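# Stand the corner cone beside the orange extension cord

## Task

Locate the orange extension cord laid across one of the hall's aisles. Pick up the cone that sits in a corner of the hall and set it upright on the floor immediately next to the cord. The robot must never roll over the cord. It must not strike any fixed part of the hall other than the floor at speed, whether by driving, turning or moving the arm; anything it carries, pushes or sets in motion counts as part of the robot. The robot must not topple or finish the task leaning.

## Robot and tools

ROBOT. TidyBot++: a 0.54 m long, 0.50 m wide, 0.38 m tall base on four powered casters carrying one seven-joint arm with a two-finger gripper. The shoulder sits 0.12 m ahead of the base centre, 0.68 m above the floor. Segments: upper arm 0.42 m, forearm 0.31 m, hand 0.31 m to the hand point. The arm begins folded, hand pointing down, wrist up to 0.08 m ahead of the base front. base_camera is fixed on the front of the base about 0.34 m up, tilted down; wrist_camera sees along the hand. Calibration (K, distortion, T_world_to_cam) is given per camera; here "world" means the base frame.

FRAMES. Base frame, metres: origin on the floor below the base centre, x ahead, y to the left, z up. Odometry frame: the base frame as it stood at scene start. Heading is in rad, left positive, -3.142 to 3.142; odometry only counts wheel turns, so slip looks like travel and drift builds up. base_tilt is in degrees, forward and right positive.

move. Every argument except cameras and blocking forms one action; its motions begin together.
- base: an object with any of translate_m (forward +, -2 to 2 m), strafe_m (left +, -2 to 2 m), rotate_rad (counter-clockwise from above +, -6.3 to 6.3 rad). All are offsets from where the base last reported itself, along its axes at that moment, not places to reach.
- joints: an object of absolute targets by name, radians: joint_1_rad (any angle; positive turns the arm clockwise seen from above, opposite to heading), joint_2_rad (-2.249 to 2.249, shoulder, 0 is upper arm vertical, positive leans forward), joint_3_rad (any angle), joint_4_rad (-2.579 to 2.579, elbow, 0 straight), joint_5_rad (any), joint_6_rad (-2.099 to 2.099, wrist), joint_7_rad (any; with hand down, positive is counter-clockwise from above). Unbounded joints go the short way; for big turns send steps under half a turn. gripper_pos is 0 (open, pad gap about 85 mm) to 1 (closed); gap is roughly 85 x (1 - gripper_pos) mm.
- target: a single list of seven numbers, an absolute pose of the hand point (midway between the finger pads) in the base frame: x, y, z in metres, then quaternion qw, qx, qy, qz, in the same form as the hand_pose line. The hand's z axis runs along the fingers; the fingers close along its y axis. With target, joints may carry only gripper_pos.
- speeds: caps for this action only: translate_m and strafe_m 0.05 to 0.5 m/s, rotate_rad 0.1 to 1.57 rad/s. If translating and strafing together, give one cap under one key.
- cameras: list of base_camera, wrist_camera or all; [] returns none. blocking: true (default) waits until everything rests; false returns in about 0.5 s while motion continues.
An unknown key makes the call invalid; an out-of-range value gets it refused. One action lasts at most 15 s; base moves time out after 14 s.

Other tools: wait(seconds 0 to 10, cameras) lets time pass and reports state; stop(cameras) brakes all running motions; zoom_image(camera, region [x0, y0, x1, y1] in pixels from the top-left, at most 504 by 504) magnifies the latest frame; read_manual(section) gives only licence text; finished_scene(scene 1 to 3) ends the scene for good, and the goal must then hold without the robot.

RESULTS. The pictures line lists images in order. The move line reads done or the worst status. base_status, joint_status and hand_status use: moving, done, off_target (rested away from target, may still push), stopped (you braked it), contact_stop or time_out (uncommanded stops; the old target is dropped), not_followed, torque_fault, limit_stop_at_motor_heat. "joint command not followed" or "pose unreachable" means a safety check withheld the arm targets (self-collision; nothing guards against hitting the base). hand_pose is where the hand is; hand_target is where joint targets would put it. motor_effort is percent of maximum with the last action's peak in brackets; temperatures list per arm joint. on_its_own reports uncommanded behaviour. ARM HIT flags a hard hit on the base or arm. If a call is refused or an uncommanded stop or torque fault shows up, the later move, wait and finished_scene calls in that reply are skipped.

HAND TIPS. Targets usually end within about 3 cm; to fix, add (wanted minus hand_pose) to the last target's x, y, z. Low, forward-pointing poses near the base go badly and can swing the arm into the base. A downward hand reaches at most about 0.94 m high, only close in. A held load makes the arm sag; to keep it still, resend hand_target, never hand_pose, and never command a loaded joint to its current reading. When a carried object lands, hand_pose stops falling while commands keep going lower, and effort shifts only slightly. Closed fingertips reach about 20 mm past the hand point; keep fingers clear of the floor.

AVOID. Rolling over the cord; hitting walls or furniture; snagging the arm about 0.6 m or higher while the base moves (tipping); reaching far out or swinging a stretched arm; hard pushes, drops, releasing a moving cone, squeezing it while it still rests on something; long stretched holds that overheat motors (MOTOR HOT at 60 °C, fault at 75 °C). Back away to straighten a lean. Less robot time is better.

Each tool is called after ">>>" by a JSON object that holds its "fn" and its "kwargs", one argument or row to a line.

## Session

>>> {"fn": "move", "kwargs": {

}}

Scene clock: 0.00 s.
Motor temperatures (°C): [37 31 30 38 45 41 41]
base_odometry: x=+0.000 y=+0.000 heading=+0.000
base_tilt: forward=+0.1 right=+0.8
base_status: not commanded
joint_positions: joint_1_rad=+0.011 joint_2_rad=-0.367 joint_3_rad=+3.162 joint_4_rad=-2.560 joint_5_rad=-0.031 joint_6_rad=-0.894 joint_7_rad=+1.554 gripper_pos=+0.000
joint_status: not commanded
motor_effort: joint_1_rad=+0 joint_2_rad=-1 joint_3_rad=+1 joint_4_rad=+15 joint_5_rad=-2 joint_6_rad=+0 joint_7_rad=+1
hand_pose: x=+0.2413 y=+0.0059 z=+0.5808 quat_wxyz=(-0.016, +0.999, -0.033, +0.028) (m; base frame)
hand_target: x=+0.2423 y=+0.0059 z=+0.5814 quat_wxyz=(-0.016, +0.999, -0.033, +0.029) (m; base frame)
hand_status: not commanded
pictures: base_camera, wrist_camera

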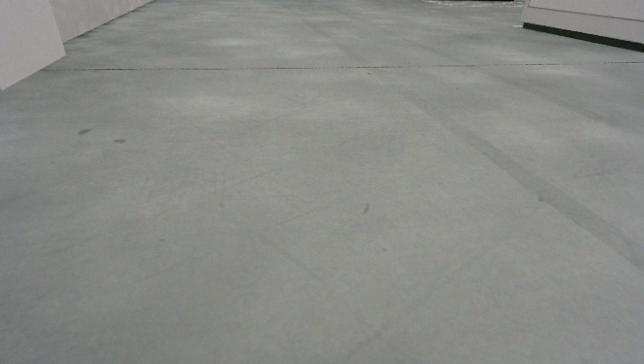

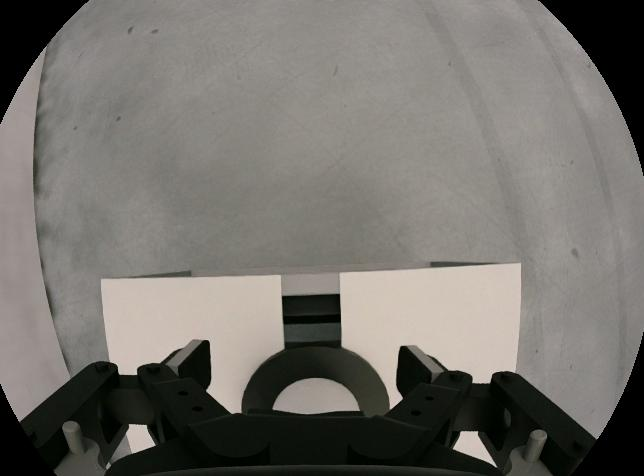

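>>> {"fn": "move", "kwargs": {
  "joints": {"joint_6_rad":0.45},
  "cameras": ["wrist_camera"]
}}

Scene clock: 2.07 s.
Motor temperatures (°C): [37 31 30 38 45 41 41]
move: done
base_odometry: x=+0.000 y=+0.000 heading=+0.000
base_tilt: forward=+0.1 right=+0.8
base_status: not commanded
joint_positions: joint_1_rad=+0.011 joint_2_rad=-0.367 joint_3_rad=+3.162 joint_4_rad=-2.560 joint_5_rad=-0.031 joint_6_rad=+0.388 joint_7_rad=+1.554 gripper_pos=+0.000
joint_status: all done
motor_effort: joint_1_rad=+0(1) joint_2_rad=-6(6) joint_3_rad=+0(1) joint_4_rad=+20(21) joint_5_rad=-1(2) joint_6_rad=+8(8) joint_7_rad=+1(1)
hand_pose: x=+0.5263 y=-0.0157 z=+0.8191 quat_wxyz=(-0.003, +0.784, -0.036, +0.619) (m; base frame)
hand_target: x=+0.5308 y=-0.0165 z=+0.8392 quat_wxyz=(-0.002, +0.764, -0.035, +0.644) (m; base frame)
hand_status: not commanded
pictures: wrist_camera
camera_calibration:
wrist_camera: T_world_to_cam=[[-0.0797635, -0.996793, -0.00648507, 0.0252081], [-0.269823, 0.0278533, -0.962507, 0.984291], [0.9596, -0.0750231, -0.27118, -0.148331], [0, 0, 0, 1]] pos_world=[0.409934, -0.0134168, 0.907325]

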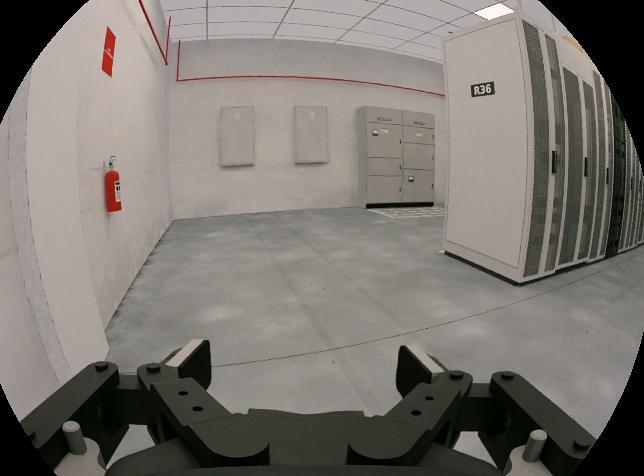

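>>> {"fn": "move", "kwargs": {
  "joints": {"joint_1_rad":1.2},
  "cameras": ["wrist_camera"]
}}

>>> {"fn": "move", "kwargs": {
  "joints": {"joint_1_rad":2.4},
  "cameras": ["wrist_camera"]
}}

>>> {"fn": "move", "kwargs": {
  "joints": {"joint_1_rad":3.5},
  "cameras": ["wrist_camera"]
}}

Scene clock: 4.67 s.
Motor temperatures (°C): [37 31 30 38 45 41 41]
move: done
base_odometry: x=+0.000 y=+0.000 heading=+0.000
base_tilt: forward=+0.1 right=+0.8
base_status: not commanded
joint_positions: joint_1_rad=+1.180 joint_2_rad=-0.367 joint_3_rad=+3.162 joint_4_rad=-2.560 joint_5_rad=-0.031 joint_6_rad=+0.388 joint_7_rad=+1.554 gripper_pos=+0.000
joint_status: all done
motor_effort: joint_1_rad=+1(1) joint_2_rad=-6(6) joint_3_rad=+1(1) joint_4_rad=+20(20) joint_5_rad=-1(2) joint_6_rad=+8(8) joint_7_rad=+1(1)
hand_pose: x=+0.2641 y=-0.3810 z=+0.8192 quat_wxyz=(+0.339, +0.634, -0.462, +0.518) (m; base frame)
hand_target: x=+0.2573 y=-0.3882 z=+0.8392 quat_wxyz=(+0.359, +0.613, -0.457, +0.535) (m; base frame)
hand_status: not commanded
pictures: wrist_camera
camera_calibration:
wrist_camera: T_world_to_cam=[[-0.948429, -0.316924, -0.00649843, 0.128592], [-0.079884, 0.258799, -0.962622, 0.961748], [0.30676, -0.912459, -0.27077, -0.0710209], [0, 0, 0, 1]] pos_world=[0.220575, -0.272949, 0.907405]

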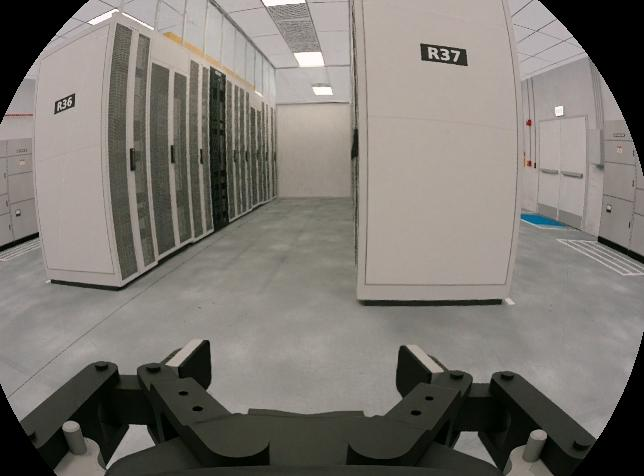

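Scene clock: 7.13 s.
Motor temperatures (°C): [37 31 30 38 45 41 41]
move: done
base_odometry: x=+0.000 y=+0.000 heading=+0.000
base_tilt: forward=+0.1 right=+0.8
base_status: not commanded
joint_positions: joint_1_rad=+2.380 joint_2_rad=-0.367 joint_3_rad=+3.162 joint_4_rad=-2.560 joint_5_rad=-0.031 joint_6_rad=+0.388 joint_7_rad=+1.554 gripper_pos=+0.000
joint_status: all done
motor_effort: joint_1_rad=+0(1) joint_2_rad=-6(7) joint_3_rad=+1(1) joint_4_rad=+20(21) joint_5_rad=-1(2) joint_6_rad=+8(8) joint_7_rad=+1(1)
hand_pose: x=-0.1835 y=-0.2733 z=+0.8192 quat_wxyz=(+0.573, +0.263, -0.740, +0.236) (m; base frame)
hand_target: x=-0.1927 y=-0.2695 z=+0.8392 quat_wxyz=(+0.598, +0.248, -0.723, +0.239) (m; base frame)
hand_status: not commanded
pictures: wrist_camera
camera_calibration:
wrist_camera: T_world_to_cam=[[-0.63905, 0.769137, -0.00650034, 0.0917782], [0.212222, 0.168192, -0.962639, 0.926995], [-0.739308, -0.616554, -0.270711, 0.0534073], [0, 0, 0, 1]] pos_world=[-0.0985934, -0.193575, 0.907416]

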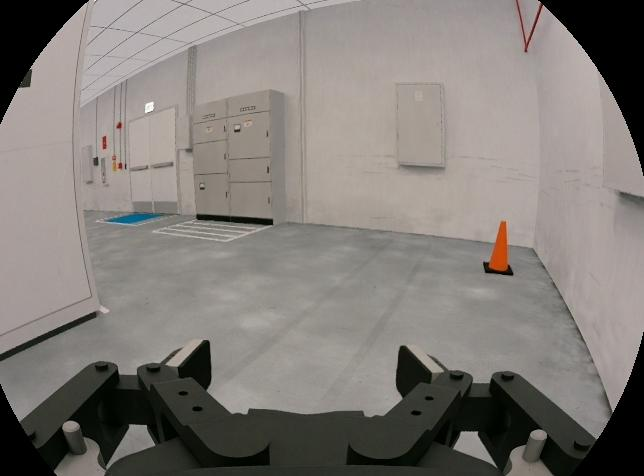

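Scene clock: 9.50 s.
Motor temperatures (°C): [37 31 30 38 45 41 41]
move: done
base_odometry: x=+0.000 y=+0.000 heading=+0.000
base_tilt: forward=+0.1 right=+0.7
base_status: not commanded
joint_positions: joint_1_rad=+3.480 joint_2_rad=-0.367 joint_3_rad=+3.162 joint_4_rad=-2.560 joint_5_rad=-0.031 joint_6_rad=+0.388 joint_7_rad=+1.554 gripper_pos=+0.000
joint_status: all done
motor_effort: joint_1_rad=+0(1) joint_2_rad=-6(6) joint_3_rad=+1(1) joint_4_rad=+20(20) joint_5_rad=-1(2) joint_6_rad=+8(8) joint_7_rad=+1(1)
hand_pose: x=-0.2618 y=+0.1457 z=+0.8192 quat_wxyz=(+0.612, -0.163, -0.768, -0.098) (m; base frame)
hand_target: x=-0.2626 y=+0.1556 z=+0.8392 quat_wxyz=(+0.635, -0.167, -0.746, -0.109) (m; base frame)
hand_status: not commanded
pictures: wrist_camera
camera_calibration:
wrist_camera: T_world_to_cam=[[0.395618, 0.918392, -0.00650416, -0.0313436], [0.246045, -0.112807, -0.962672, 0.922988], [-0.884844, 0.37925, -0.270594, 0.0706182], [0, 0, 0, 1]] pos_world=[-0.15221, 0.106123, 0.907439]

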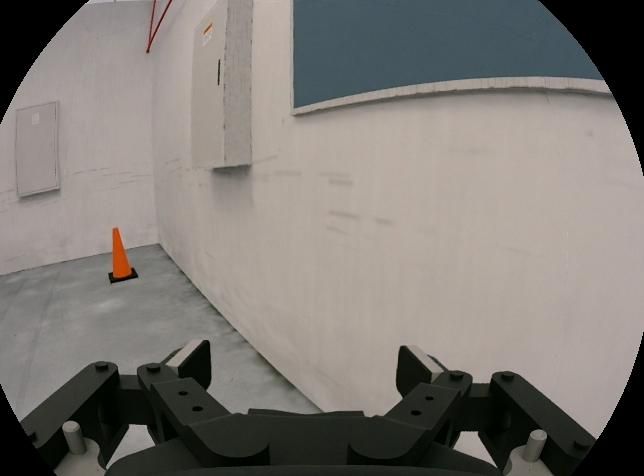

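>>> {"fn": "move", "kwargs": {
  "joints": {"joint_1_rad":1.5},
  "base": {"rotate_rad":-2.98},
  "cameras": []
}}

>>> {"fn": "move", "kwargs": {
  "joints": {"joint_1_rad":0},
  "base": {"translate_m":1.2}
}}

Scene clock: 13.27 s.
Motor temperatures (°C): [37 31 30 38 45 41 41]
move: done
base_odometry: x=+0.000 y=+0.000 heading=-2.979
base_tilt: forward=+0.1 right=+0.8
base_status: done
joint_positions: joint_1_rad=+1.520 joint_2_rad=-0.367 joint_3_rad=+3.162 joint_4_rad=-2.560 joint_5_rad=-0.031 joint_6_rad=+0.389 joint_7_rad=+1.554 gripper_pos=+0.000
joint_status: all done
motor_effort: joint_1_rad=+0(1) joint_2_rad=-6(7) joint_3_rad=+0(1) joint_4_rad=+20(21) joint_5_rad=-1(2) joint_6_rad=+7(8) joint_7_rad=+1(1)
hand_pose: x=+0.1286 y=-0.4076 z=+0.8193 quat_wxyz=(+0.422, +0.547, -0.563, +0.454) (m; base frame)
hand_target: x=+0.1363 y=-0.4117 z=+0.8392 quat_wxyz=(+0.435, +0.538, -0.544, +0.475) (m; base frame)
hand_status: not commanded
pictures: none
No camera images: "cameras" was empty.

Scene clock: 16.97 s.
Motor temperatures (°C): [37 31 30 38 45 41 41]
move: done
base_odometry: x=-1.184 y=-0.194 heading=-2.980
base_tilt: forward=+0.1 right=+0.8
base_status: done
joint_positions: joint_1_rad=+0.020 joint_2_rad=-0.366 joint_3_rad=+3.162 joint_4_rad=-2.560 joint_5_rad=-0.031 joint_6_rad=+0.390 joint_7_rad=+1.554 gripper_pos=+0.000
joint_status: all done
motor_effort: joint_1_rad=+0(2) joint_2_rad=-5(8) joint_3_rad=+1(1) joint_4_rad=+20(20) joint_5_rad=-1(2) joint_6_rad=+8(8) joint_7_rad=+1(1)
hand_pose: x=+0.5264 y=-0.0192 z=+0.8198 quat_wxyz=(+0.000, +0.783, -0.039, +0.620) (m; base frame)
hand_target: x=+0.5309 y=-0.0118 z=+0.8392 quat_wxyz=(-0.006, +0.764, -0.031, +0.644) (m; base frame)
hand_status: not commanded
pictures: base_camera, wrist_camera
camera_calibration:
wrist_camera: T_world_to_cam=[[-0.0882946, -0.996073, -0.00656119, 0.0262996], [-0.267144, 0.030025, -0.963189, 0.98432], [0.959603, -0.0832916, -0.268746, -0.150593], [0, 0, 0, 1]] pos_world=[0.409787, -0.015901, 0.907787]

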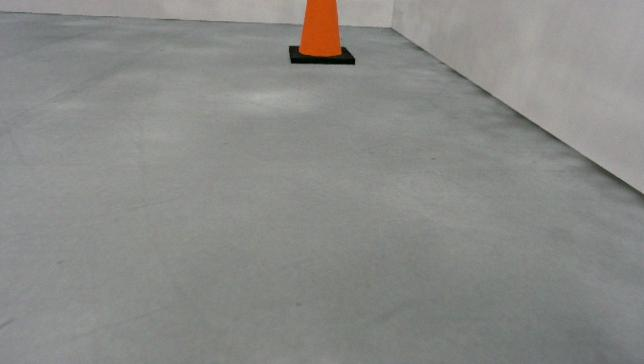

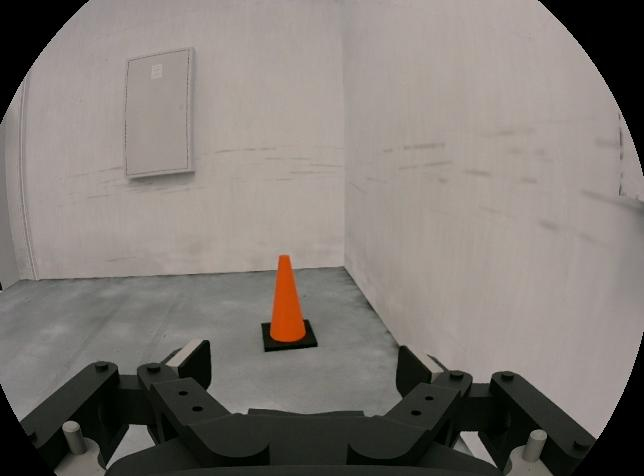

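>>> {"fn": "move", "kwargs": {
  "base": {"translate_m":1.4},
  "joints": {"joint_6_rad":-0.9}
}}

Scene clock: 21.37 s.
Motor temperatures (°C): [37 31 30 38 45 41 41]
move: done
base_odometry: x=-2.566 y=-0.420 heading=-2.980
base_tilt: forward=+0.1 right=+0.7
base_status: done
joint_positions: joint_1_rad=+0.020 joint_2_rad=-0.369 joint_3_rad=+3.162 joint_4_rad=-2.562 joint_5_rad=-0.031 joint_6_rad=-0.846 joint_7_rad=+1.554 gripper_pos=+0.000
joint_status: all done
motor_effort: joint_1_rad=+0(1) joint_2_rad=-1(6) joint_3_rad=+1(1) joint_4_rad=+15(21) joint_5_rad=-1(2) joint_6_rad=+0(9) joint_7_rad=+1(1)
hand_pose: x=+0.2550 y=+0.0040 z=+0.5815 quat_wxyz=(-0.015, +0.998, -0.038, +0.051) (m; base frame)
hand_target: x=+0.2403 y=+0.0073 z=+0.5813 quat_wxyz=(-0.016, +0.999, -0.027, +0.025) (m; base frame)
hand_status: not commanded
pictures: base_camera, wrist_camera
camera_calibration:
wrist_camera: T_world_to_cam=[[-0.0427232, -0.999071, 0.00569463, 0.00516569], [-0.997134, 0.0422827, -0.0627411, 0.344027], [0.062442, -0.00835881, -0.998014, 0.700259], [0, 0, 0, 1]] pos_world=[0.299536, -0.00353216, 0.720423]

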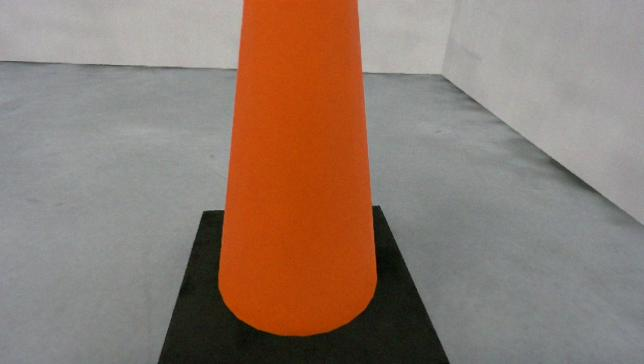

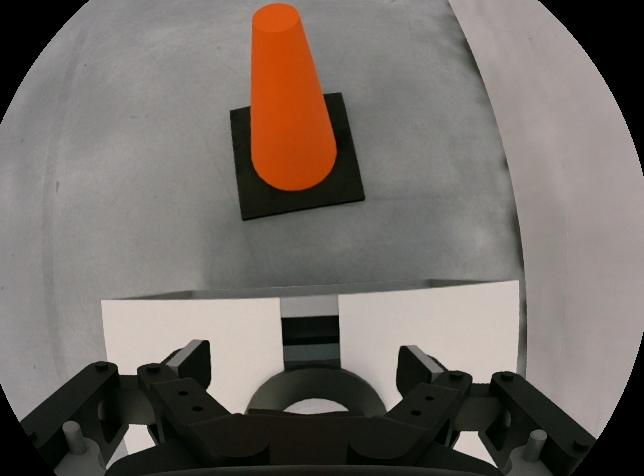

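>>> {"fn": "move", "kwargs": {
  "target": [0.57, 0.025, 0.55, 0, 1, 0, 0]
}}

Scene clock: 23.73 s.
Motor temperatures (°C): [37 31 30 38 45 41 41]
move: off_target
base_odometry: x=-2.566 y=-0.420 heading=-2.980
base_tilt: forward=+0.1 right=+0.7
base_status: not commanded
joint_positions: joint_1_rad=-0.044 joint_2_rad=+0.483 joint_3_rad=+3.162 joint_4_rad=-1.740 joint_5_rad=-0.031 joint_6_rad=-0.868 joint_7_rad=+1.554 gripper_pos=+0.000
joint_status: not commanded
motor_effort: joint_1_rad=+0(1) joint_2_rad=-32(33) joint_3_rad=+0(1) joint_4_rad=+15(17) joint_5_rad=-2(2) joint_6_rad=+0(1) joint_7_rad=+1(1)
hand_pose: x=+0.5800 y=+0.0197 z=+0.5527 quat_wxyz=(-0.008, +1.000, -0.005, +0.025) (m; base frame)
hand_target: x=+0.5700 y=+0.0250 z=+0.5500 quat_wxyz=(+0.000, +1.000, +0.000, +0.000) (m; base frame)
hand_status: off_target (0.012 m and 3.1 deg from the pose sent, 0.317 m and 7.5 deg at the start)
pictures: base_camera, wrist_camera
camera_calibration:
wrist_camera: T_world_to_cam=[[0.0237322, -0.999471, 0.02224, -0.0128211], [-0.999647, -0.0239903, -0.0114136, 0.64004], [0.0119411, -0.0219613, -0.999688, 0.681862], [0, 0, 0, 1]] pos_world=[0.631976, 0.0175151, 0.689239]

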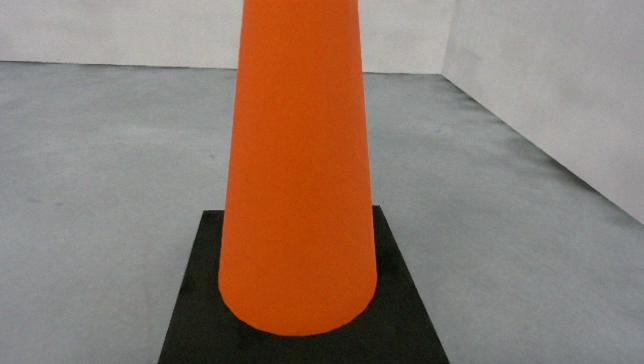

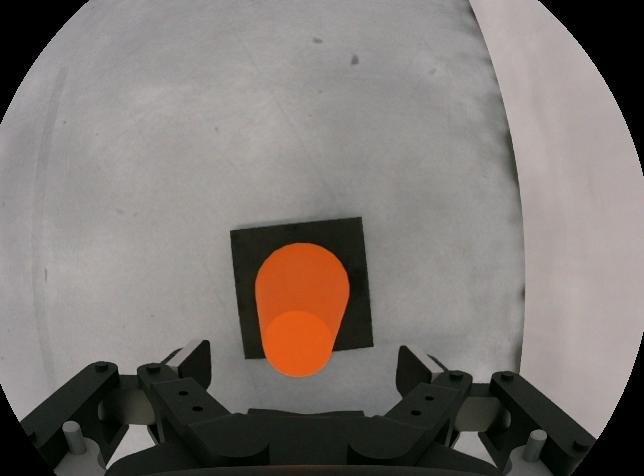

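>>> {"fn": "move", "kwargs": {
  "target": [0.557, 0.027, 0.39, 0, 1, 0, 0],
  "cameras": ["wrist_camera"]
}}

>>> {"fn": "move", "kwargs": {
  "joints": {"gripper_pos":1},
  "cameras": ["wrist_camera"]
}}

Scene clock: 25.50 s.
Motor temperatures (°C): [37 31 30 38 45 41 41]
move: off_target
base_odometry: x=-2.566 y=-0.420 heading=-2.980
base_tilt: forward=+0.1 right=+0.8
base_status: not commanded
joint_positions: joint_1_rad=-0.053 joint_2_rad=+0.764 joint_3_rad=+3.162 joint_4_rad=-1.881 joint_5_rad=-0.031 joint_6_rad=-0.532 joint_7_rad=+1.554 gripper_pos=+0.000
joint_status: not commanded
motor_effort: joint_1_rad=+1(1) joint_2_rad=-34(38) joint_3_rad=+0(1) joint_4_rad=+8(15) joint_5_rad=-1(2) joint_6_rad=+0(3) joint_7_rad=+1(1)
hand_pose: x=+0.5485 y=+0.0189 z=+0.3978 quat_wxyz=(+0.000, +1.000, -0.003, -0.018) (m; base frame)
hand_target: x=+0.5570 y=+0.0270 z=+0.3900 quat_wxyz=(+0.000, +1.000, +0.000, +0.000) (m; base frame)
hand_status: off_target (0.014 m and 2.1 deg from the pose sent, 0.165 m and 3.1 deg at the start)
pictures: wrist_camera
camera_calibration:
wrist_camera: T_world_to_cam=[[0.0307128, -0.998908, 0.0352118, -0.0184336], [-0.996781, -0.0279991, 0.0751284, 0.570849], [-0.0740605, -0.0374059, -0.996552, 0.573555], [0, 0, 0, 1]] pos_world=[0.612055, 0.0190241, 0.529339]

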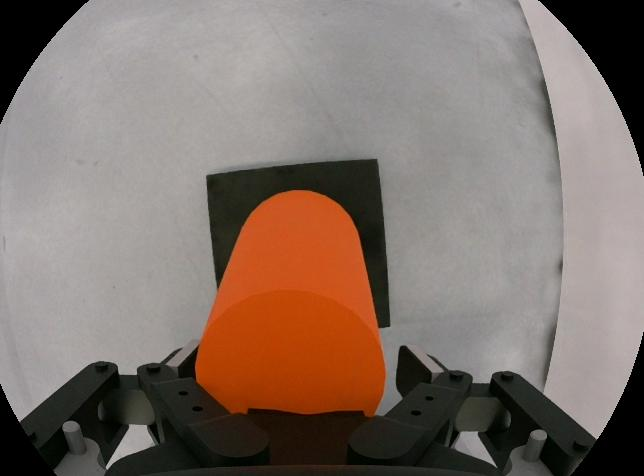

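Scene clock: 26.60 s.
Motor temperatures (°C): [37 31 30 38 45 41 41]
move: off_target
base_odometry: x=-2.566 y=-0.420 heading=-2.980
base_tilt: forward=+0.1 right=+0.8
base_status: not commanded
joint_positions: joint_1_rad=-0.062 joint_2_rad=+0.757 joint_3_rad=+3.160 joint_4_rad=-1.884 joint_5_rad=-0.031 joint_6_rad=-0.530 joint_7_rad=+1.554 gripper_pos=+0.330
joint_status: gripper_pos off_target (ended at +0.330, target +1.000)
motor_effort: joint_1_rad=-1(3) joint_2_rad=-30(34) joint_3_rad=+0(3) joint_4_rad=+9(11) joint_5_rad=-2(3) joint_6_rad=+1(4) joint_7_rad=+0(1)
hand_pose: x=+0.5495 y=+0.0237 z=+0.4007 quat_wxyz=(-0.001, +1.000, +0.002, -0.014) (m; base frame)
hand_target: x=+0.5570 y=+0.0270 z=+0.3900 quat_wxyz=(+0.000, +1.000, +0.000, +0.000) (m; base frame)
hand_status: not commanded
pictures: wrist_camera
camera_calibration:
wrist_camera: T_world_to_cam=[[0.0404298, -0.998616, 0.0336345, -0.0185026], [-0.996965, -0.038076, 0.0679011, 0.575009], [-0.0665265, -0.0362777, -0.997125, 0.572756], [0, 0, 0, 1]] pos_world=[0.612116, 0.0241953, 0.532688]

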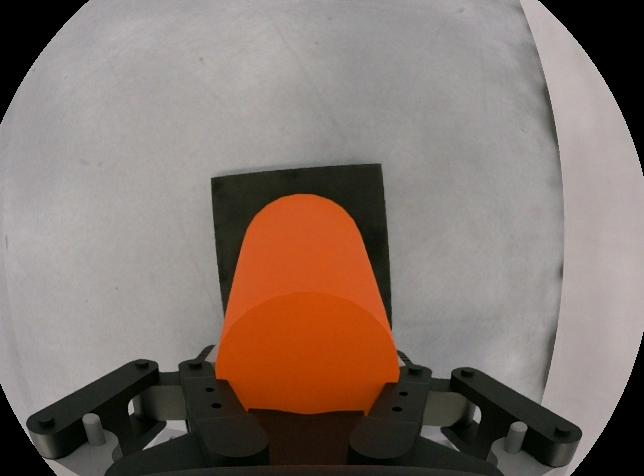

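>>> {"fn": "move", "kwargs": {
  "target": [0.555, 0.027, 0.62, 0, 1, 0, 0]
}}

>>> {"fn": "move", "kwargs": {
  "target": [0.50, 0.0, 0.82, 0, 1, 0, 0]
}}

Scene clock: 28.83 s.
Motor temperatures (°C): [37 31 30 38 45 41 41]
move: off_target
base_odometry: x=-2.566 y=-0.420 heading=-2.980
base_tilt: forward=+0.1 right=+0.8
base_status: not commanded
joint_positions: joint_1_rad=-0.062 joint_2_rad=+0.428 joint_3_rad=+3.160 joint_4_rad=-1.697 joint_5_rad=-0.031 joint_6_rad=-1.054 joint_7_rad=+1.550 gripper_pos=+0.333
joint_status: not commanded
motor_effort: joint_1_rad=+0(2) joint_2_rad=-40(51) joint_3_rad=+0(2) joint_4_rad=+22(23) joint_5_rad=-2(2) joint_6_rad=+0(2) joint_7_rad=+1(1)
hand_pose: x=+0.5485 y=+0.0285 z=+0.5879 quat_wxyz=(-0.009, +1.000, +0.004, -0.019) (m; base frame)
hand_target: x=+0.5550 y=+0.0270 z=+0.6200 quat_wxyz=(+0.000, +1.000, +0.000, +0.000) (m; base frame)
hand_status: off_target (0.033 m and 2.5 deg from the pose sent, 0.219 m and 1.7 deg at the start)
pictures: base_camera, wrist_camera
camera_calibration:
wrist_camera: T_world_to_cam=[[0.0448804, -0.998844, 0.0172013, -0.0126833], [-0.996054, -0.0434222, 0.0773971, 0.55561], [-0.0765608, -0.020607, -0.996852, 0.764419], [0, 0, 0, 1]] pos_world=[0.612512, 0.0272096, 0.719228]

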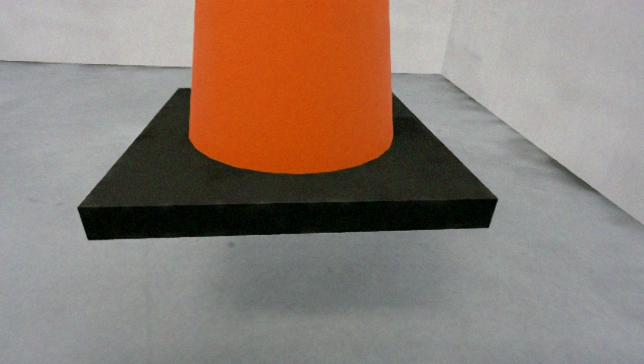

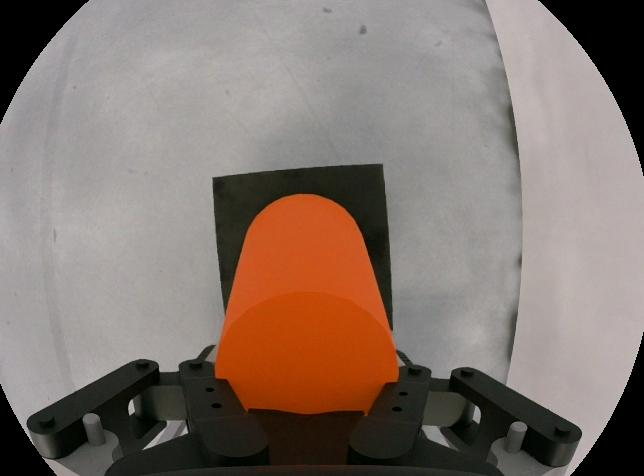

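Scene clock: 30.57 s.
Motor temperatures (°C): [37 31 30 38 45 41 41]
move: off_target
base_odometry: x=-2.566 y=-0.420 heading=-2.980
base_tilt: forward=+0.1 right=+0.7
base_status: not commanded
joint_positions: joint_1_rad=-0.039 joint_2_rad=+0.208 joint_3_rad=+3.160 joint_4_rad=-1.350 joint_5_rad=-0.031 joint_6_rad=-1.627 joint_7_rad=+1.551 gripper_pos=+0.333
joint_status: not commanded
motor_effort: joint_1_rad=+0(1) joint_2_rad=-34(43) joint_3_rad=+0(1) joint_4_rad=+25(26) joint_5_rad=-2(2) joint_6_rad=+0(2) joint_7_rad=+1(1)
hand_pose: x=+0.5067 y=+0.0195 z=+0.7868 quat_wxyz=(-0.013, +1.000, +0.001, -0.022) (m; base frame)
hand_target: x=+0.5000 y=+0.0000 z=+0.8200 quat_wxyz=(+0.000, +1.000, +0.000, +0.000) (m; base frame)
hand_status: off_target (0.039 m and 2.9 deg from the pose sent, 0.239 m and 2.5 deg at the start)
pictures: base_camera, wrist_camera
camera_calibration:
wrist_camera: T_world_to_cam=[[0.037687, -0.999252, 0.00867688, -0.0128345], [-0.995996, -0.036857, 0.0814467, 0.494779], [-0.0810659, -0.0117116, -0.99664, 0.961265], [0, 0, 0, 1]] pos_world=[0.571207, 0.0166691, 0.917848]

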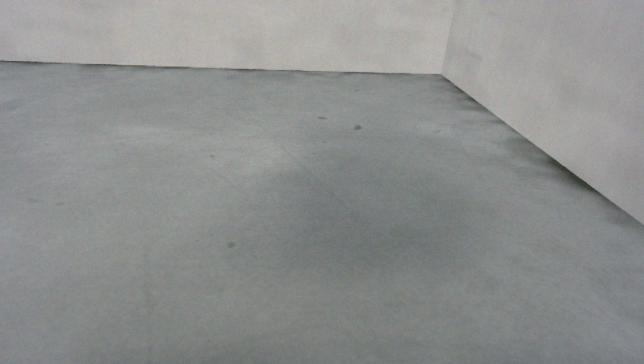

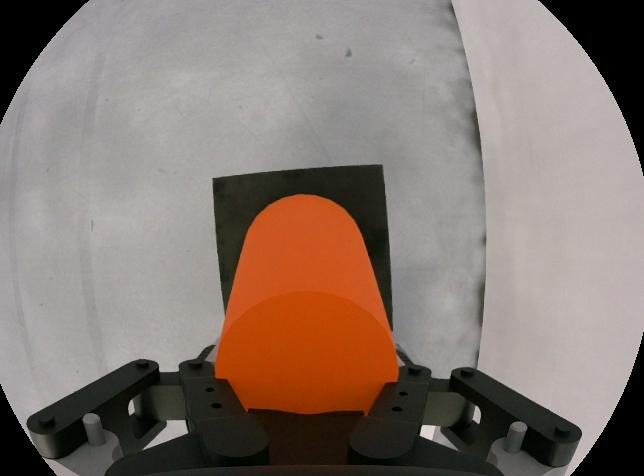

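>>> {"fn": "move", "kwargs": {
  "base": {"rotate_rad":1.62},
  "speeds": {"rotate_rad":0.9},
  "cameras": ["base_camera"]
}}

Scene clock: 33.43 s.
Motor temperatures (°C): [37 31 30 38 45 41 41]
move: done
base_odometry: x=-2.566 y=-0.420 heading=-1.361
base_tilt: forward=+0.1 right=+0.8
base_status: done
joint_positions: joint_1_rad=-0.024 joint_2_rad=+0.208 joint_3_rad=+3.162 joint_4_rad=-1.348 joint_5_rad=-0.028 joint_6_rad=-1.634 joint_7_rad=+1.551 gripper_pos=+0.333
joint_status: not commanded
motor_effort: joint_1_rad=+0(4) joint_2_rad=-35(35) joint_3_rad=+0(3) joint_4_rad=+25(25) joint_5_rad=-2(6) joint_6_rad=+0(3) joint_7_rad=+1(1)
hand_pose: x=+0.5051 y=+0.0122 z=+0.7873 quat_wxyz=(-0.012, +1.000, -0.008, -0.024) (m; base frame)
hand_target: x=+0.5000 y=+0.0000 z=+0.8200 quat_wxyz=(+0.000, +1.000, +0.000, +0.000) (m; base frame)
hand_status: not commanded
pictures: base_camera

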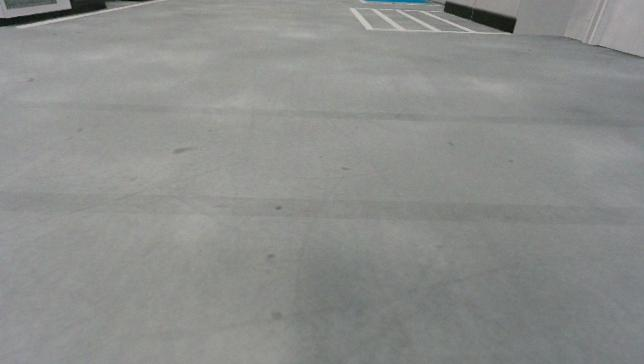

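>>> {"fn": "move", "kwargs": {
  "base": {"translate_m":1.6},
  "speeds": {"translate_m":0.4},
  "cameras": ["base_camera"]
}}

>>> {"fn": "zoom_image", "kwargs": {
  "camera": "base_camera",
  "region": [0, 0, 504, 120]
}}

Scene clock: 38.83 s.
Motor temperatures (°C): [37 31 30 38 45 41 41]
move: done
base_odometry: x=-2.232 y=-1.985 heading=-1.360
base_tilt: forward=+0.1 right=+0.7
base_status: done
joint_positions: joint_1_rad=-0.024 joint_2_rad=+0.207 joint_3_rad=+3.162 joint_4_rad=-1.344 joint_5_rad=-0.028 joint_6_rad=-1.645 joint_7_rad=+1.551 gripper_pos=+0.334
joint_status: not commanded
motor_effort: joint_1_rad=+0(1) joint_2_rad=-34(36) joint_3_rad=+0(1) joint_4_rad=+25(27) joint_5_rad=-2(4) joint_6_rad=-1(5) joint_7_rad=+1(1)
hand_pose: x=+0.5028 y=+0.0122 z=+0.7887 quat_wxyz=(-0.012, +1.000, -0.007, -0.028) (m; base frame)
hand_target: x=+0.5000 y=+0.0000 z=+0.8200 quat_wxyz=(+0.000, +1.000, +0.000, +0.000) (m; base frame)
hand_status: not commanded
pictures: base_camera

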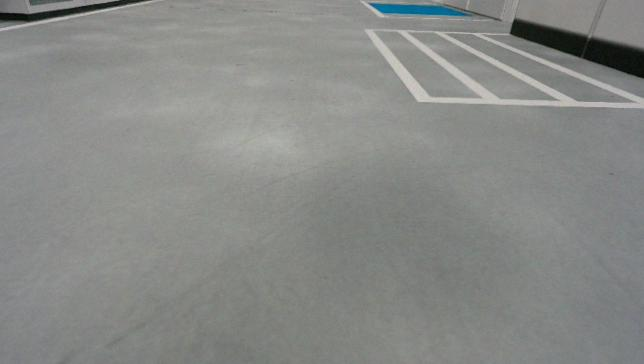

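Scaled by 1.000.

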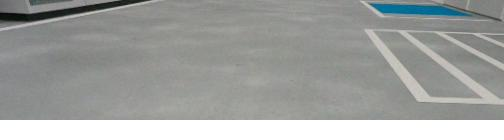

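>>> {"fn": "move", "kwargs": {
  "base": {"translate_m":1.8, "strafe_m":0.4},
  "speeds": {"translate_m":0.4},
  "cameras": ["base_camera"]
}}

Scene clock: 44.83 s.
Motor temperatures (°C): [37 31 30 38 45 41 41]
move: done
base_odometry: x=-1.465 y=-3.661 heading=-1.360
base_tilt: forward=+0.1 right=+0.7
base_status: done
joint_positions: joint_1_rad=-0.024 joint_2_rad=+0.207 joint_3_rad=+3.162 joint_4_rad=-1.342 joint_5_rad=-0.028 joint_6_rad=-1.653 joint_7_rad=+1.551 gripper_pos=+0.337
joint_status: not commanded
motor_effort: joint_1_rad=+0(1) joint_2_rad=-34(37) joint_3_rad=+0(1) joint_4_rad=+25(27) joint_5_rad=-2(4) joint_6_rad=+0(4) joint_7_rad=+0(1)
hand_pose: x=+0.5014 y=+0.0121 z=+0.7898 quat_wxyz=(-0.012, +0.999, -0.007, -0.030) (m; base frame)
hand_target: x=+0.5000 y=+0.0000 z=+0.8200 quat_wxyz=(+0.000, +1.000, +0.000, +0.000) (m; base frame)
hand_status: not commanded
pictures: base_camera

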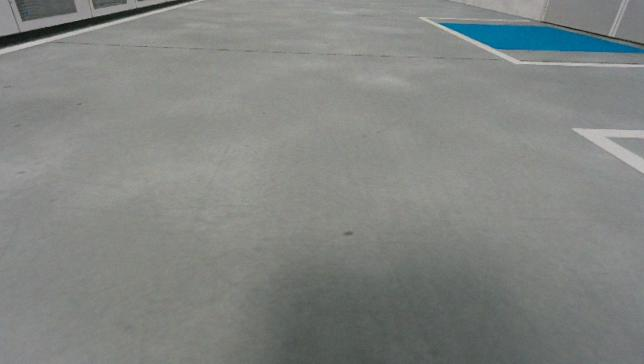

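>>> {"fn": "zoom_image", "kwargs": {
  "camera": "base_camera",
  "region": [180, 0, 440, 60]
}}

Scaled by 1.938.

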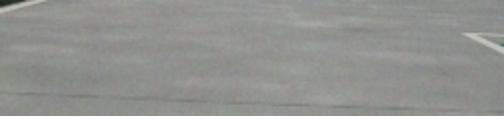

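>>> {"fn": "move", "kwargs": {
  "base": {"translate_m":-2.0},
  "speeds": {"translate_m":0.45},
  "cameras": []
}}

>>> {"fn": "move", "kwargs": {
  "base": {"strafe_m":1.7},
  "speeds": {"strafe_m":0.45},
  "cameras": ["base_camera"]
}}

>>> {"fn": "move", "kwargs": {
  "base": {"strafe_m":1.5},
  "speeds": {"strafe_m":0.45},
  "cameras": ["base_camera"]
}}

Scene clock: 51.43 s.
Motor temperatures (°C): [37 31 30 38 45 41 41]
move: done
base_odometry: x=-1.882 y=-1.705 heading=-1.360
base_tilt: forward=+0.1 right=+0.8
base_status: done
joint_positions: joint_1_rad=-0.024 joint_2_rad=+0.207 joint_3_rad=+3.162 joint_4_rad=-1.341 joint_5_rad=-0.028 joint_6_rad=-1.656 joint_7_rad=+1.551 gripper_pos=+0.337
joint_status: not commanded
motor_effort: joint_1_rad=+0(2) joint_2_rad=-33(38) joint_3_rad=+0(2) joint_4_rad=+25(27) joint_5_rad=-3(3) joint_6_rad=-1(4) joint_7_rad=+1(1)
hand_pose: x=+0.5008 y=+0.0120 z=+0.7901 quat_wxyz=(-0.012, +0.999, -0.008, -0.031) (m; base frame)
hand_target: x=+0.5000 y=+0.0000 z=+0.8200 quat_wxyz=(+0.000, +1.000, +0.000, +0.000) (m; base frame)
hand_status: not commanded
pictures: none
No camera images: "cameras" was empty.

Scene clock: 56.43 s.
Motor temperatures (°C): [37 32 30 38 45 41 41]
move: done
base_odometry: x=-0.220 y=-1.350 heading=-1.360
base_tilt: forward=+0.1 right=+0.7
base_status: done
joint_positions: joint_1_rad=-0.023 joint_2_rad=+0.207 joint_3_rad=+3.162 joint_4_rad=-1.341 joint_5_rad=-0.028 joint_6_rad=-1.656 joint_7_rad=+1.551 gripper_pos=+0.337
joint_status: not commanded
motor_effort: joint_1_rad=+1(4) joint_2_rad=-33(36) joint_3_rad=+0(3) joint_4_rad=+25(25) joint_5_rad=-1(5) joint_6_rad=-1(1) joint_7_rad=+1(1)
hand_pose: x=+0.5008 y=+0.0116 z=+0.7901 quat_wxyz=(-0.012, +0.999, -0.008, -0.031) (m; base frame)
hand_target: x=+0.5000 y=+0.0000 z=+0.8200 quat_wxyz=(+0.000, +1.000, +0.000, +0.000) (m; base frame)
hand_status: not commanded
pictures: base_camera

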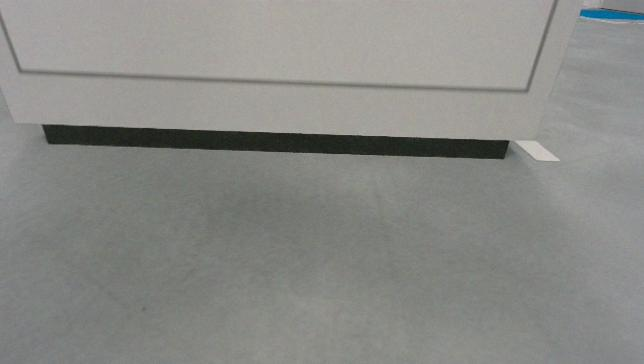

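Scene clock: 61.00 s.
Motor temperatures (°C): [37 32 30 38 45 41 41]
move: done
base_odometry: x=+1.247 y=-1.036 heading=-1.360
base_tilt: forward=+0.1 right=+0.7
base_status: done
joint_positions: joint_1_rad=-0.021 joint_2_rad=+0.207 joint_3_rad=+3.163 joint_4_rad=-1.341 joint_5_rad=-0.028 joint_6_rad=-1.656 joint_7_rad=+1.551 gripper_pos=+0.337
joint_status: not commanded
motor_effort: joint_1_rad=+1(3) joint_2_rad=-34(34) joint_3_rad=+0(3) joint_4_rad=+24(25) joint_5_rad=-2(5) joint_6_rad=-1(1) joint_7_rad=+1(1)
hand_pose: x=+0.5008 y=+0.0106 z=+0.7901 quat_wxyz=(-0.011, +0.999, -0.009, -0.031) (m; base frame)
hand_target: x=+0.5000 y=+0.0000 z=+0.8200 quat_wxyz=(+0.000, +1.000, +0.000, +0.000) (m; base frame)
hand_status: not commanded
pictures: base_camera

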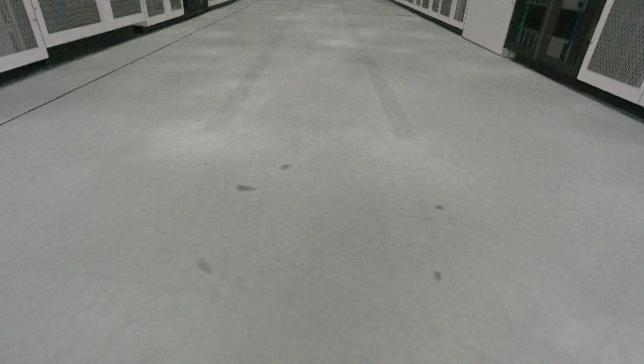

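>>> {"fn": "zoom_image", "kwargs": {
  "camera": "base_camera",
  "region": [200, 0, 420, 40]
}}

>>> {"fn": "move", "kwargs": {
  "base": {"translate_m":1.6},
  "speeds": {"translate_m":0.45},
  "cameras": ["base_camera"]
}}

>>> {"fn": "zoom_image", "kwargs": {
  "camera": "base_camera",
  "region": [180, 0, 440, 40]
}}

Scaled by 2.291.

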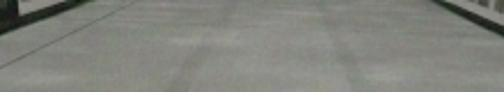

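Scene clock: 65.93 s.
Motor temperatures (°C): [37 32 30 38 45 41 41]
move: done
base_odometry: x=+1.582 y=-2.601 heading=-1.360
base_tilt: forward=+0.1 right=+0.7
base_status: done
joint_positions: joint_1_rad=-0.021 joint_2_rad=+0.207 joint_3_rad=+3.163 joint_4_rad=-1.339 joint_5_rad=-0.028 joint_6_rad=-1.656 joint_7_rad=+1.551 gripper_pos=+0.337
joint_status: not commanded
motor_effort: joint_1_rad=+0(1) joint_2_rad=-34(37) joint_3_rad=+0(1) joint_4_rad=+25(27) joint_5_rad=-2(3) joint_6_rad=-1(5) joint_7_rad=+1(1)
hand_pose: x=+0.5011 y=+0.0106 z=+0.7906 quat_wxyz=(-0.011, +0.999, -0.009, -0.031) (m; base frame)
hand_target: x=+0.5000 y=+0.0000 z=+0.8200 quat_wxyz=(+0.000, +1.000, +0.000, +0.000) (m; base frame)
hand_status: not commanded
pictures: base_camera

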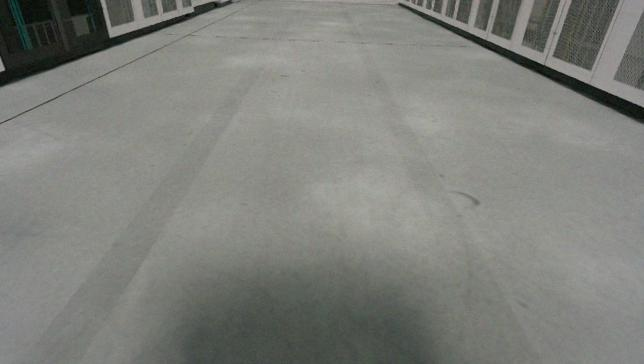

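Scaled by 1.938.

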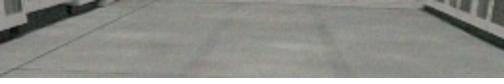

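>>> {"fn": "move", "kwargs": {
  "base": {"translate_m":-1.7},
  "speeds": {"translate_m":0.45},
  "cameras": []
}}

>>> {"fn": "move", "kwargs": {
  "base": {"strafe_m":1.6},
  "speeds": {"strafe_m":0.45},
  "cameras": ["base_camera"]
}}

>>> {"fn": "move", "kwargs": {
  "base": {"strafe_m":1.4},
  "speeds": {"strafe_m":0.45},
  "cameras": ["base_camera"]
}}

Scene clock: 71.43 s.
Motor temperatures (°C): [37 32 30 38 45 41 41]
move: done
base_odometry: x=+1.226 y=-0.939 heading=-1.360
base_tilt: forward=+0.1 right=+0.7
base_status: done
joint_positions: joint_1_rad=-0.021 joint_2_rad=+0.207 joint_3_rad=+3.163 joint_4_rad=-1.338 joint_5_rad=-0.027 joint_6_rad=-1.658 joint_7_rad=+1.551 gripper_pos=+0.337
joint_status: not commanded
motor_effort: joint_1_rad=+0(4) joint_2_rad=-34(38) joint_3_rad=+0(2) joint_4_rad=+24(27) joint_5_rad=-1(4) joint_6_rad=-1(5) joint_7_rad=+0(1)
hand_pose: x=+0.5010 y=+0.0105 z=+0.7908 quat_wxyz=(-0.011, +0.999, -0.009, -0.031) (m; base frame)
hand_target: x=+0.5000 y=+0.0000 z=+0.8200 quat_wxyz=(+0.000, +1.000, +0.000, +0.000) (m; base frame)
hand_status: not commanded
pictures: none
No camera images: "cameras" was empty.

Scene clock: 76.23 s.
Motor temperatures (°C): [37 32 30 38 45 41 41]
move: done
base_odometry: x=+2.791 y=-0.603 heading=-1.360
base_tilt: forward=+0.1 right=+0.7
base_status: done
joint_positions: joint_1_rad=-0.021 joint_2_rad=+0.207 joint_3_rad=+3.163 joint_4_rad=-1.338 joint_5_rad=-0.027 joint_6_rad=-1.658 joint_7_rad=+1.551 gripper_pos=+0.337
joint_status: not commanded
motor_effort: joint_1_rad=+0(4) joint_2_rad=-34(36) joint_3_rad=+0(3) joint_4_rad=+25(25) joint_5_rad=-1(5) joint_6_rad=-1(1) joint_7_rad=+1(1)
hand_pose: x=+0.5010 y=+0.0102 z=+0.7908 quat_wxyz=(-0.011, +0.999, -0.009, -0.031) (m; base frame)
hand_target: x=+0.5000 y=+0.0000 z=+0.8200 quat_wxyz=(+0.000, +1.000, +0.000, +0.000) (m; base frame)
hand_status: not commanded
pictures: base_camera

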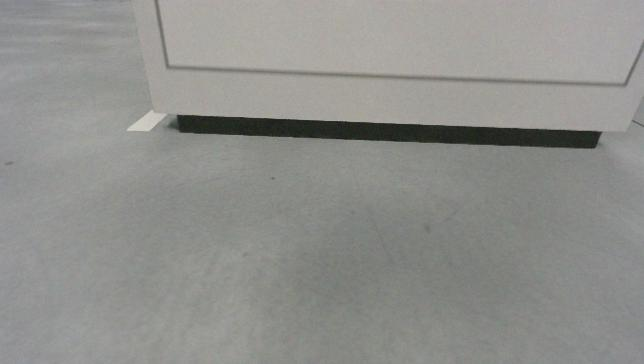

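Scene clock: 80.57 s.
Motor temperatures (°C): [37 32 30 38 45 41 41]
move: done
base_odometry: x=+4.160 y=-0.310 heading=-1.359
base_tilt: forward=+0.1 right=+0.7
base_status: done
joint_positions: joint_1_rad=-0.020 joint_2_rad=+0.207 joint_3_rad=+3.163 joint_4_rad=-1.338 joint_5_rad=-0.027 joint_6_rad=-1.658 joint_7_rad=+1.551 gripper_pos=+0.337
joint_status: not commanded
motor_effort: joint_1_rad=+1(3) joint_2_rad=-34(35) joint_3_rad=+1(2) joint_4_rad=+25(25) joint_5_rad=-1(4) joint_6_rad=-1(1) joint_7_rad=+1(1)
hand_pose: x=+0.5010 y=+0.0096 z=+0.7908 quat_wxyz=(-0.011, +0.999, -0.010, -0.031) (m; base frame)
hand_target: x=+0.5000 y=+0.0000 z=+0.8200 quat_wxyz=(+0.000, +1.000, +0.000, +0.000) (m; base frame)
hand_status: not commanded
pictures: base_camera

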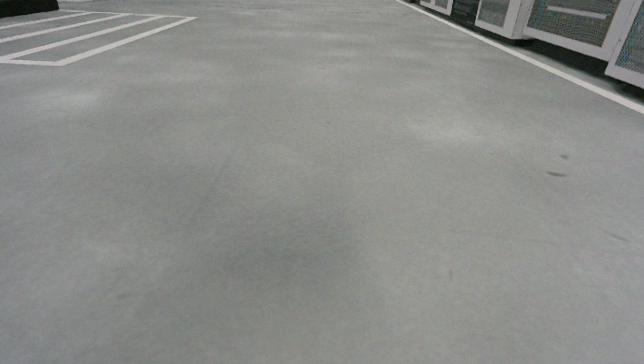

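>>> {"fn": "zoom_image", "kwargs": {
  "camera": "base_camera",
  "region": [60, 0, 430, 60]
}}

>>> {"fn": "move", "kwargs": {
  "base": {"translate_m":2.0},
  "speeds": {"translate_m":0.45},
  "cameras": ["base_camera"]
}}

>>> {"fn": "zoom_image", "kwargs": {
  "camera": "base_camera",
  "region": [60, 0, 430, 60]
}}

Scaled by 1.362.

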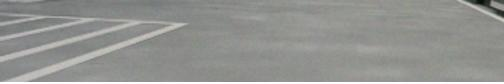

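Scene clock: 86.30 s.
Motor temperatures (°C): [37 32 30 38 45 41 41]
move: done
base_odometry: x=+4.580 y=-2.265 heading=-1.359
base_tilt: forward=+0.1 right=+0.7
base_status: done
joint_positions: joint_1_rad=-0.020 joint_2_rad=+0.207 joint_3_rad=+3.163 joint_4_rad=-1.338 joint_5_rad=-0.027 joint_6_rad=-1.658 joint_7_rad=+1.551 gripper_pos=+0.337
joint_status: not commanded
motor_effort: joint_1_rad=+0(1) joint_2_rad=-34(37) joint_3_rad=+0(1) joint_4_rad=+24(27) joint_5_rad=-3(4) joint_6_rad=-1(5) joint_7_rad=+1(1)
hand_pose: x=+0.5009 y=+0.0096 z=+0.7910 quat_wxyz=(-0.011, +0.999, -0.010, -0.031) (m; base frame)
hand_target: x=+0.5000 y=+0.0000 z=+0.8200 quat_wxyz=(+0.000, +1.000, +0.000, +0.000) (m; base frame)
hand_status: not commanded
pictures: base_camera

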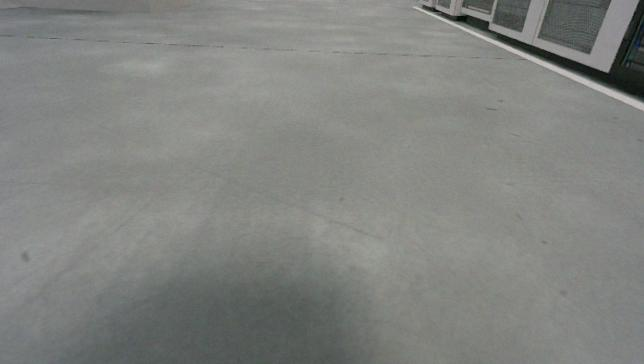

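Scaled by 1.362.

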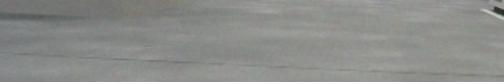

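>>> {"fn": "move", "kwargs": {
  "base": {"translate_m":2.0},
  "speeds": {"translate_m":0.45},
  "cameras": ["base_camera"]
}}

Scene clock: 92.10 s.
Motor temperatures (°C): [37 32 30 38 45 41 41]
move: done
base_odometry: x=+5.000 y=-4.221 heading=-1.359
base_tilt: forward=+0.1 right=+0.8
base_status: done
joint_positions: joint_1_rad=-0.020 joint_2_rad=+0.207 joint_3_rad=+3.163 joint_4_rad=-1.338 joint_5_rad=-0.027 joint_6_rad=-1.660 joint_7_rad=+1.551 gripper_pos=+0.337
joint_status: not commanded
motor_effort: joint_1_rad=+0(1) joint_2_rad=-33(37) joint_3_rad=+0(1) joint_4_rad=+24(27) joint_5_rad=-2(3) joint_6_rad=-1(4) joint_7_rad=+1(1)
hand_pose: x=+0.5001 y=+0.0096 z=+0.7910 quat_wxyz=(-0.011, +0.999, -0.010, -0.032) (m; base frame)
hand_target: x=+0.5000 y=+0.0000 z=+0.8200 quat_wxyz=(+0.000, +1.000, +0.000, +0.000) (m; base frame)
hand_status: not commanded
pictures: base_camera

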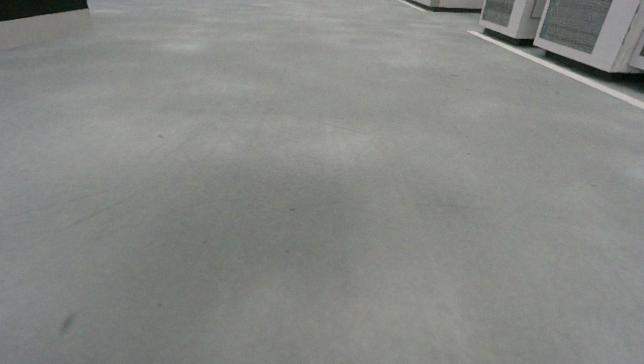

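>>> {"fn": "move", "kwargs": {
  "base": {"translate_m":2.0},
  "speeds": {"translate_m":0.45},
  "cameras": ["base_camera"]
}}

>>> {"fn": "zoom_image", "kwargs": {
  "camera": "base_camera",
  "region": [60, 0, 430, 60]
}}

Scene clock: 97.80 s.
Motor temperatures (°C): [37 33 30 39 45 41 41]
move: done
base_odometry: x=+5.421 y=-6.176 heading=-1.358
base_tilt: forward=+0.1 right=+0.7
base_status: done
joint_positions: joint_1_rad=-0.020 joint_2_rad=+0.207 joint_3_rad=+3.163 joint_4_rad=-1.338 joint_5_rad=-0.027 joint_6_rad=-1.661 joint_7_rad=+1.551 gripper_pos=+0.337
joint_status: not commanded
motor_effort: joint_1_rad=+0(1) joint_2_rad=-33(36) joint_3_rad=+0(1) joint_4_rad=+24(27) joint_5_rad=-1(3) joint_6_rad=-1(5) joint_7_rad=+1(1)
hand_pose: x=+0.4999 y=+0.0096 z=+0.7912 quat_wxyz=(-0.011, +0.999, -0.010, -0.032) (m; base frame)
hand_target: x=+0.5000 y=+0.0000 z=+0.8200 quat_wxyz=(+0.000, +1.000, +0.000, +0.000) (m; base frame)
hand_status: not commanded
pictures: base_camera

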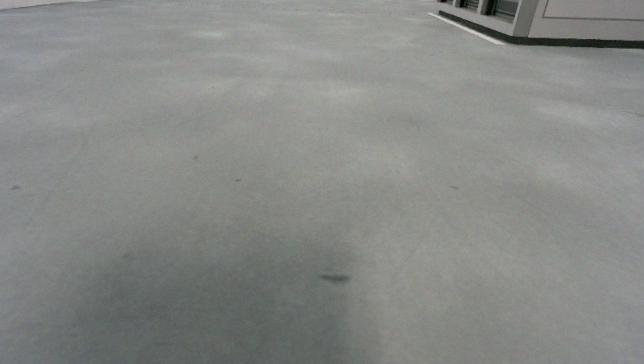

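Scaled by 1.362.

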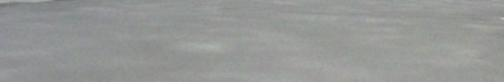

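>>> {"fn": "move", "kwargs": {
  "base": {"translate_m":2.0},
  "speeds": {"translate_m":0.45},
  "cameras": ["base_camera"]
}}

>>> {"fn": "move", "kwargs": {
  "base": {"rotate_rad":-1.57},
  "speeds": {"rotate_rad":0.9},
  "cameras": ["base_camera"]
}}

Scene clock: 103.70 s.
Motor temperatures (°C): [37 33 30 39 44 41 41]
move: done
base_odometry: x=+5.842 y=-8.131 heading=-1.358
base_tilt: forward=+0.1 right=+0.8
base_status: done
joint_positions: joint_1_rad=-0.020 joint_2_rad=+0.206 joint_3_rad=+3.163 joint_4_rad=-1.339 joint_5_rad=-0.027 joint_6_rad=-1.662 joint_7_rad=+1.551 gripper_pos=+0.337
joint_status: not commanded
motor_effort: joint_1_rad=+0(2) joint_2_rad=-34(37) joint_3_rad=+0(2) joint_4_rad=+25(27) joint_5_rad=-2(3) joint_6_rad=-1(4) joint_7_rad=+1(1)
hand_pose: x=+0.4993 y=+0.0096 z=+0.7911 quat_wxyz=(-0.011, +0.999, -0.010, -0.033) (m; base frame)
hand_target: x=+0.5000 y=+0.0000 z=+0.8200 quat_wxyz=(+0.000, +1.000, +0.000, +0.000) (m; base frame)
hand_status: not commanded
pictures: base_camera

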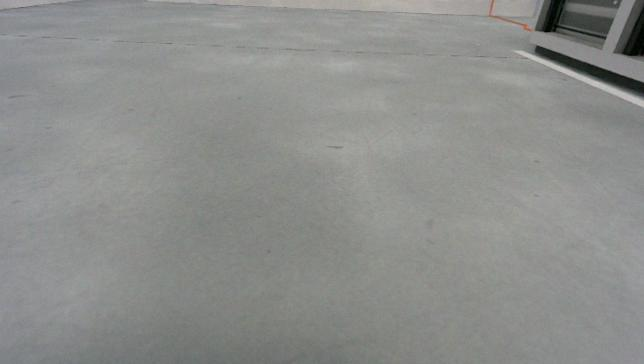

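Scene clock: 106.33 s.
Motor temperatures (°C): [37 33 30 39 44 41 41]
move: done
base_odometry: x=+5.842 y=-8.131 heading=-2.928
base_tilt: forward=+0.1 right=+0.8
base_status: done
joint_positions: joint_1_rad=-0.018 joint_2_rad=+0.206 joint_3_rad=+3.165 joint_4_rad=-1.339 joint_5_rad=-0.021 joint_6_rad=-1.662 joint_7_rad=+1.551 gripper_pos=+0.337
joint_status: not commanded
motor_effort: joint_1_rad=+0(4) joint_2_rad=-34(35) joint_3_rad=+0(3) joint_4_rad=+25(26) joint_5_rad=-2(7) joint_6_rad=-1(2) joint_7_rad=+1(1)
hand_pose: x=+0.4994 y=+0.0066 z=+0.7911 quat_wxyz=(-0.008, +0.999, -0.012, -0.033) (m; base frame)
hand_target: x=+0.5000 y=+0.0000 z=+0.8200 quat_wxyz=(+0.000, +1.000, +0.000, +0.000) (m; base frame)
hand_status: not commanded
pictures: base_camera

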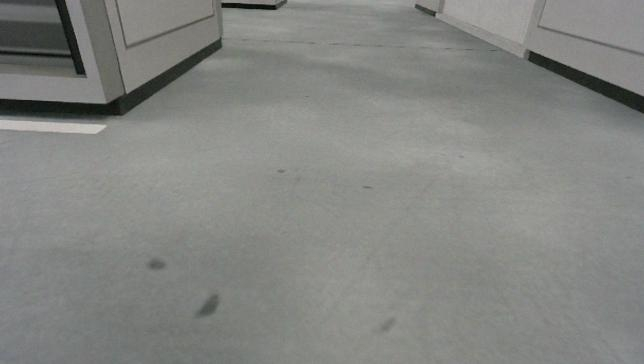

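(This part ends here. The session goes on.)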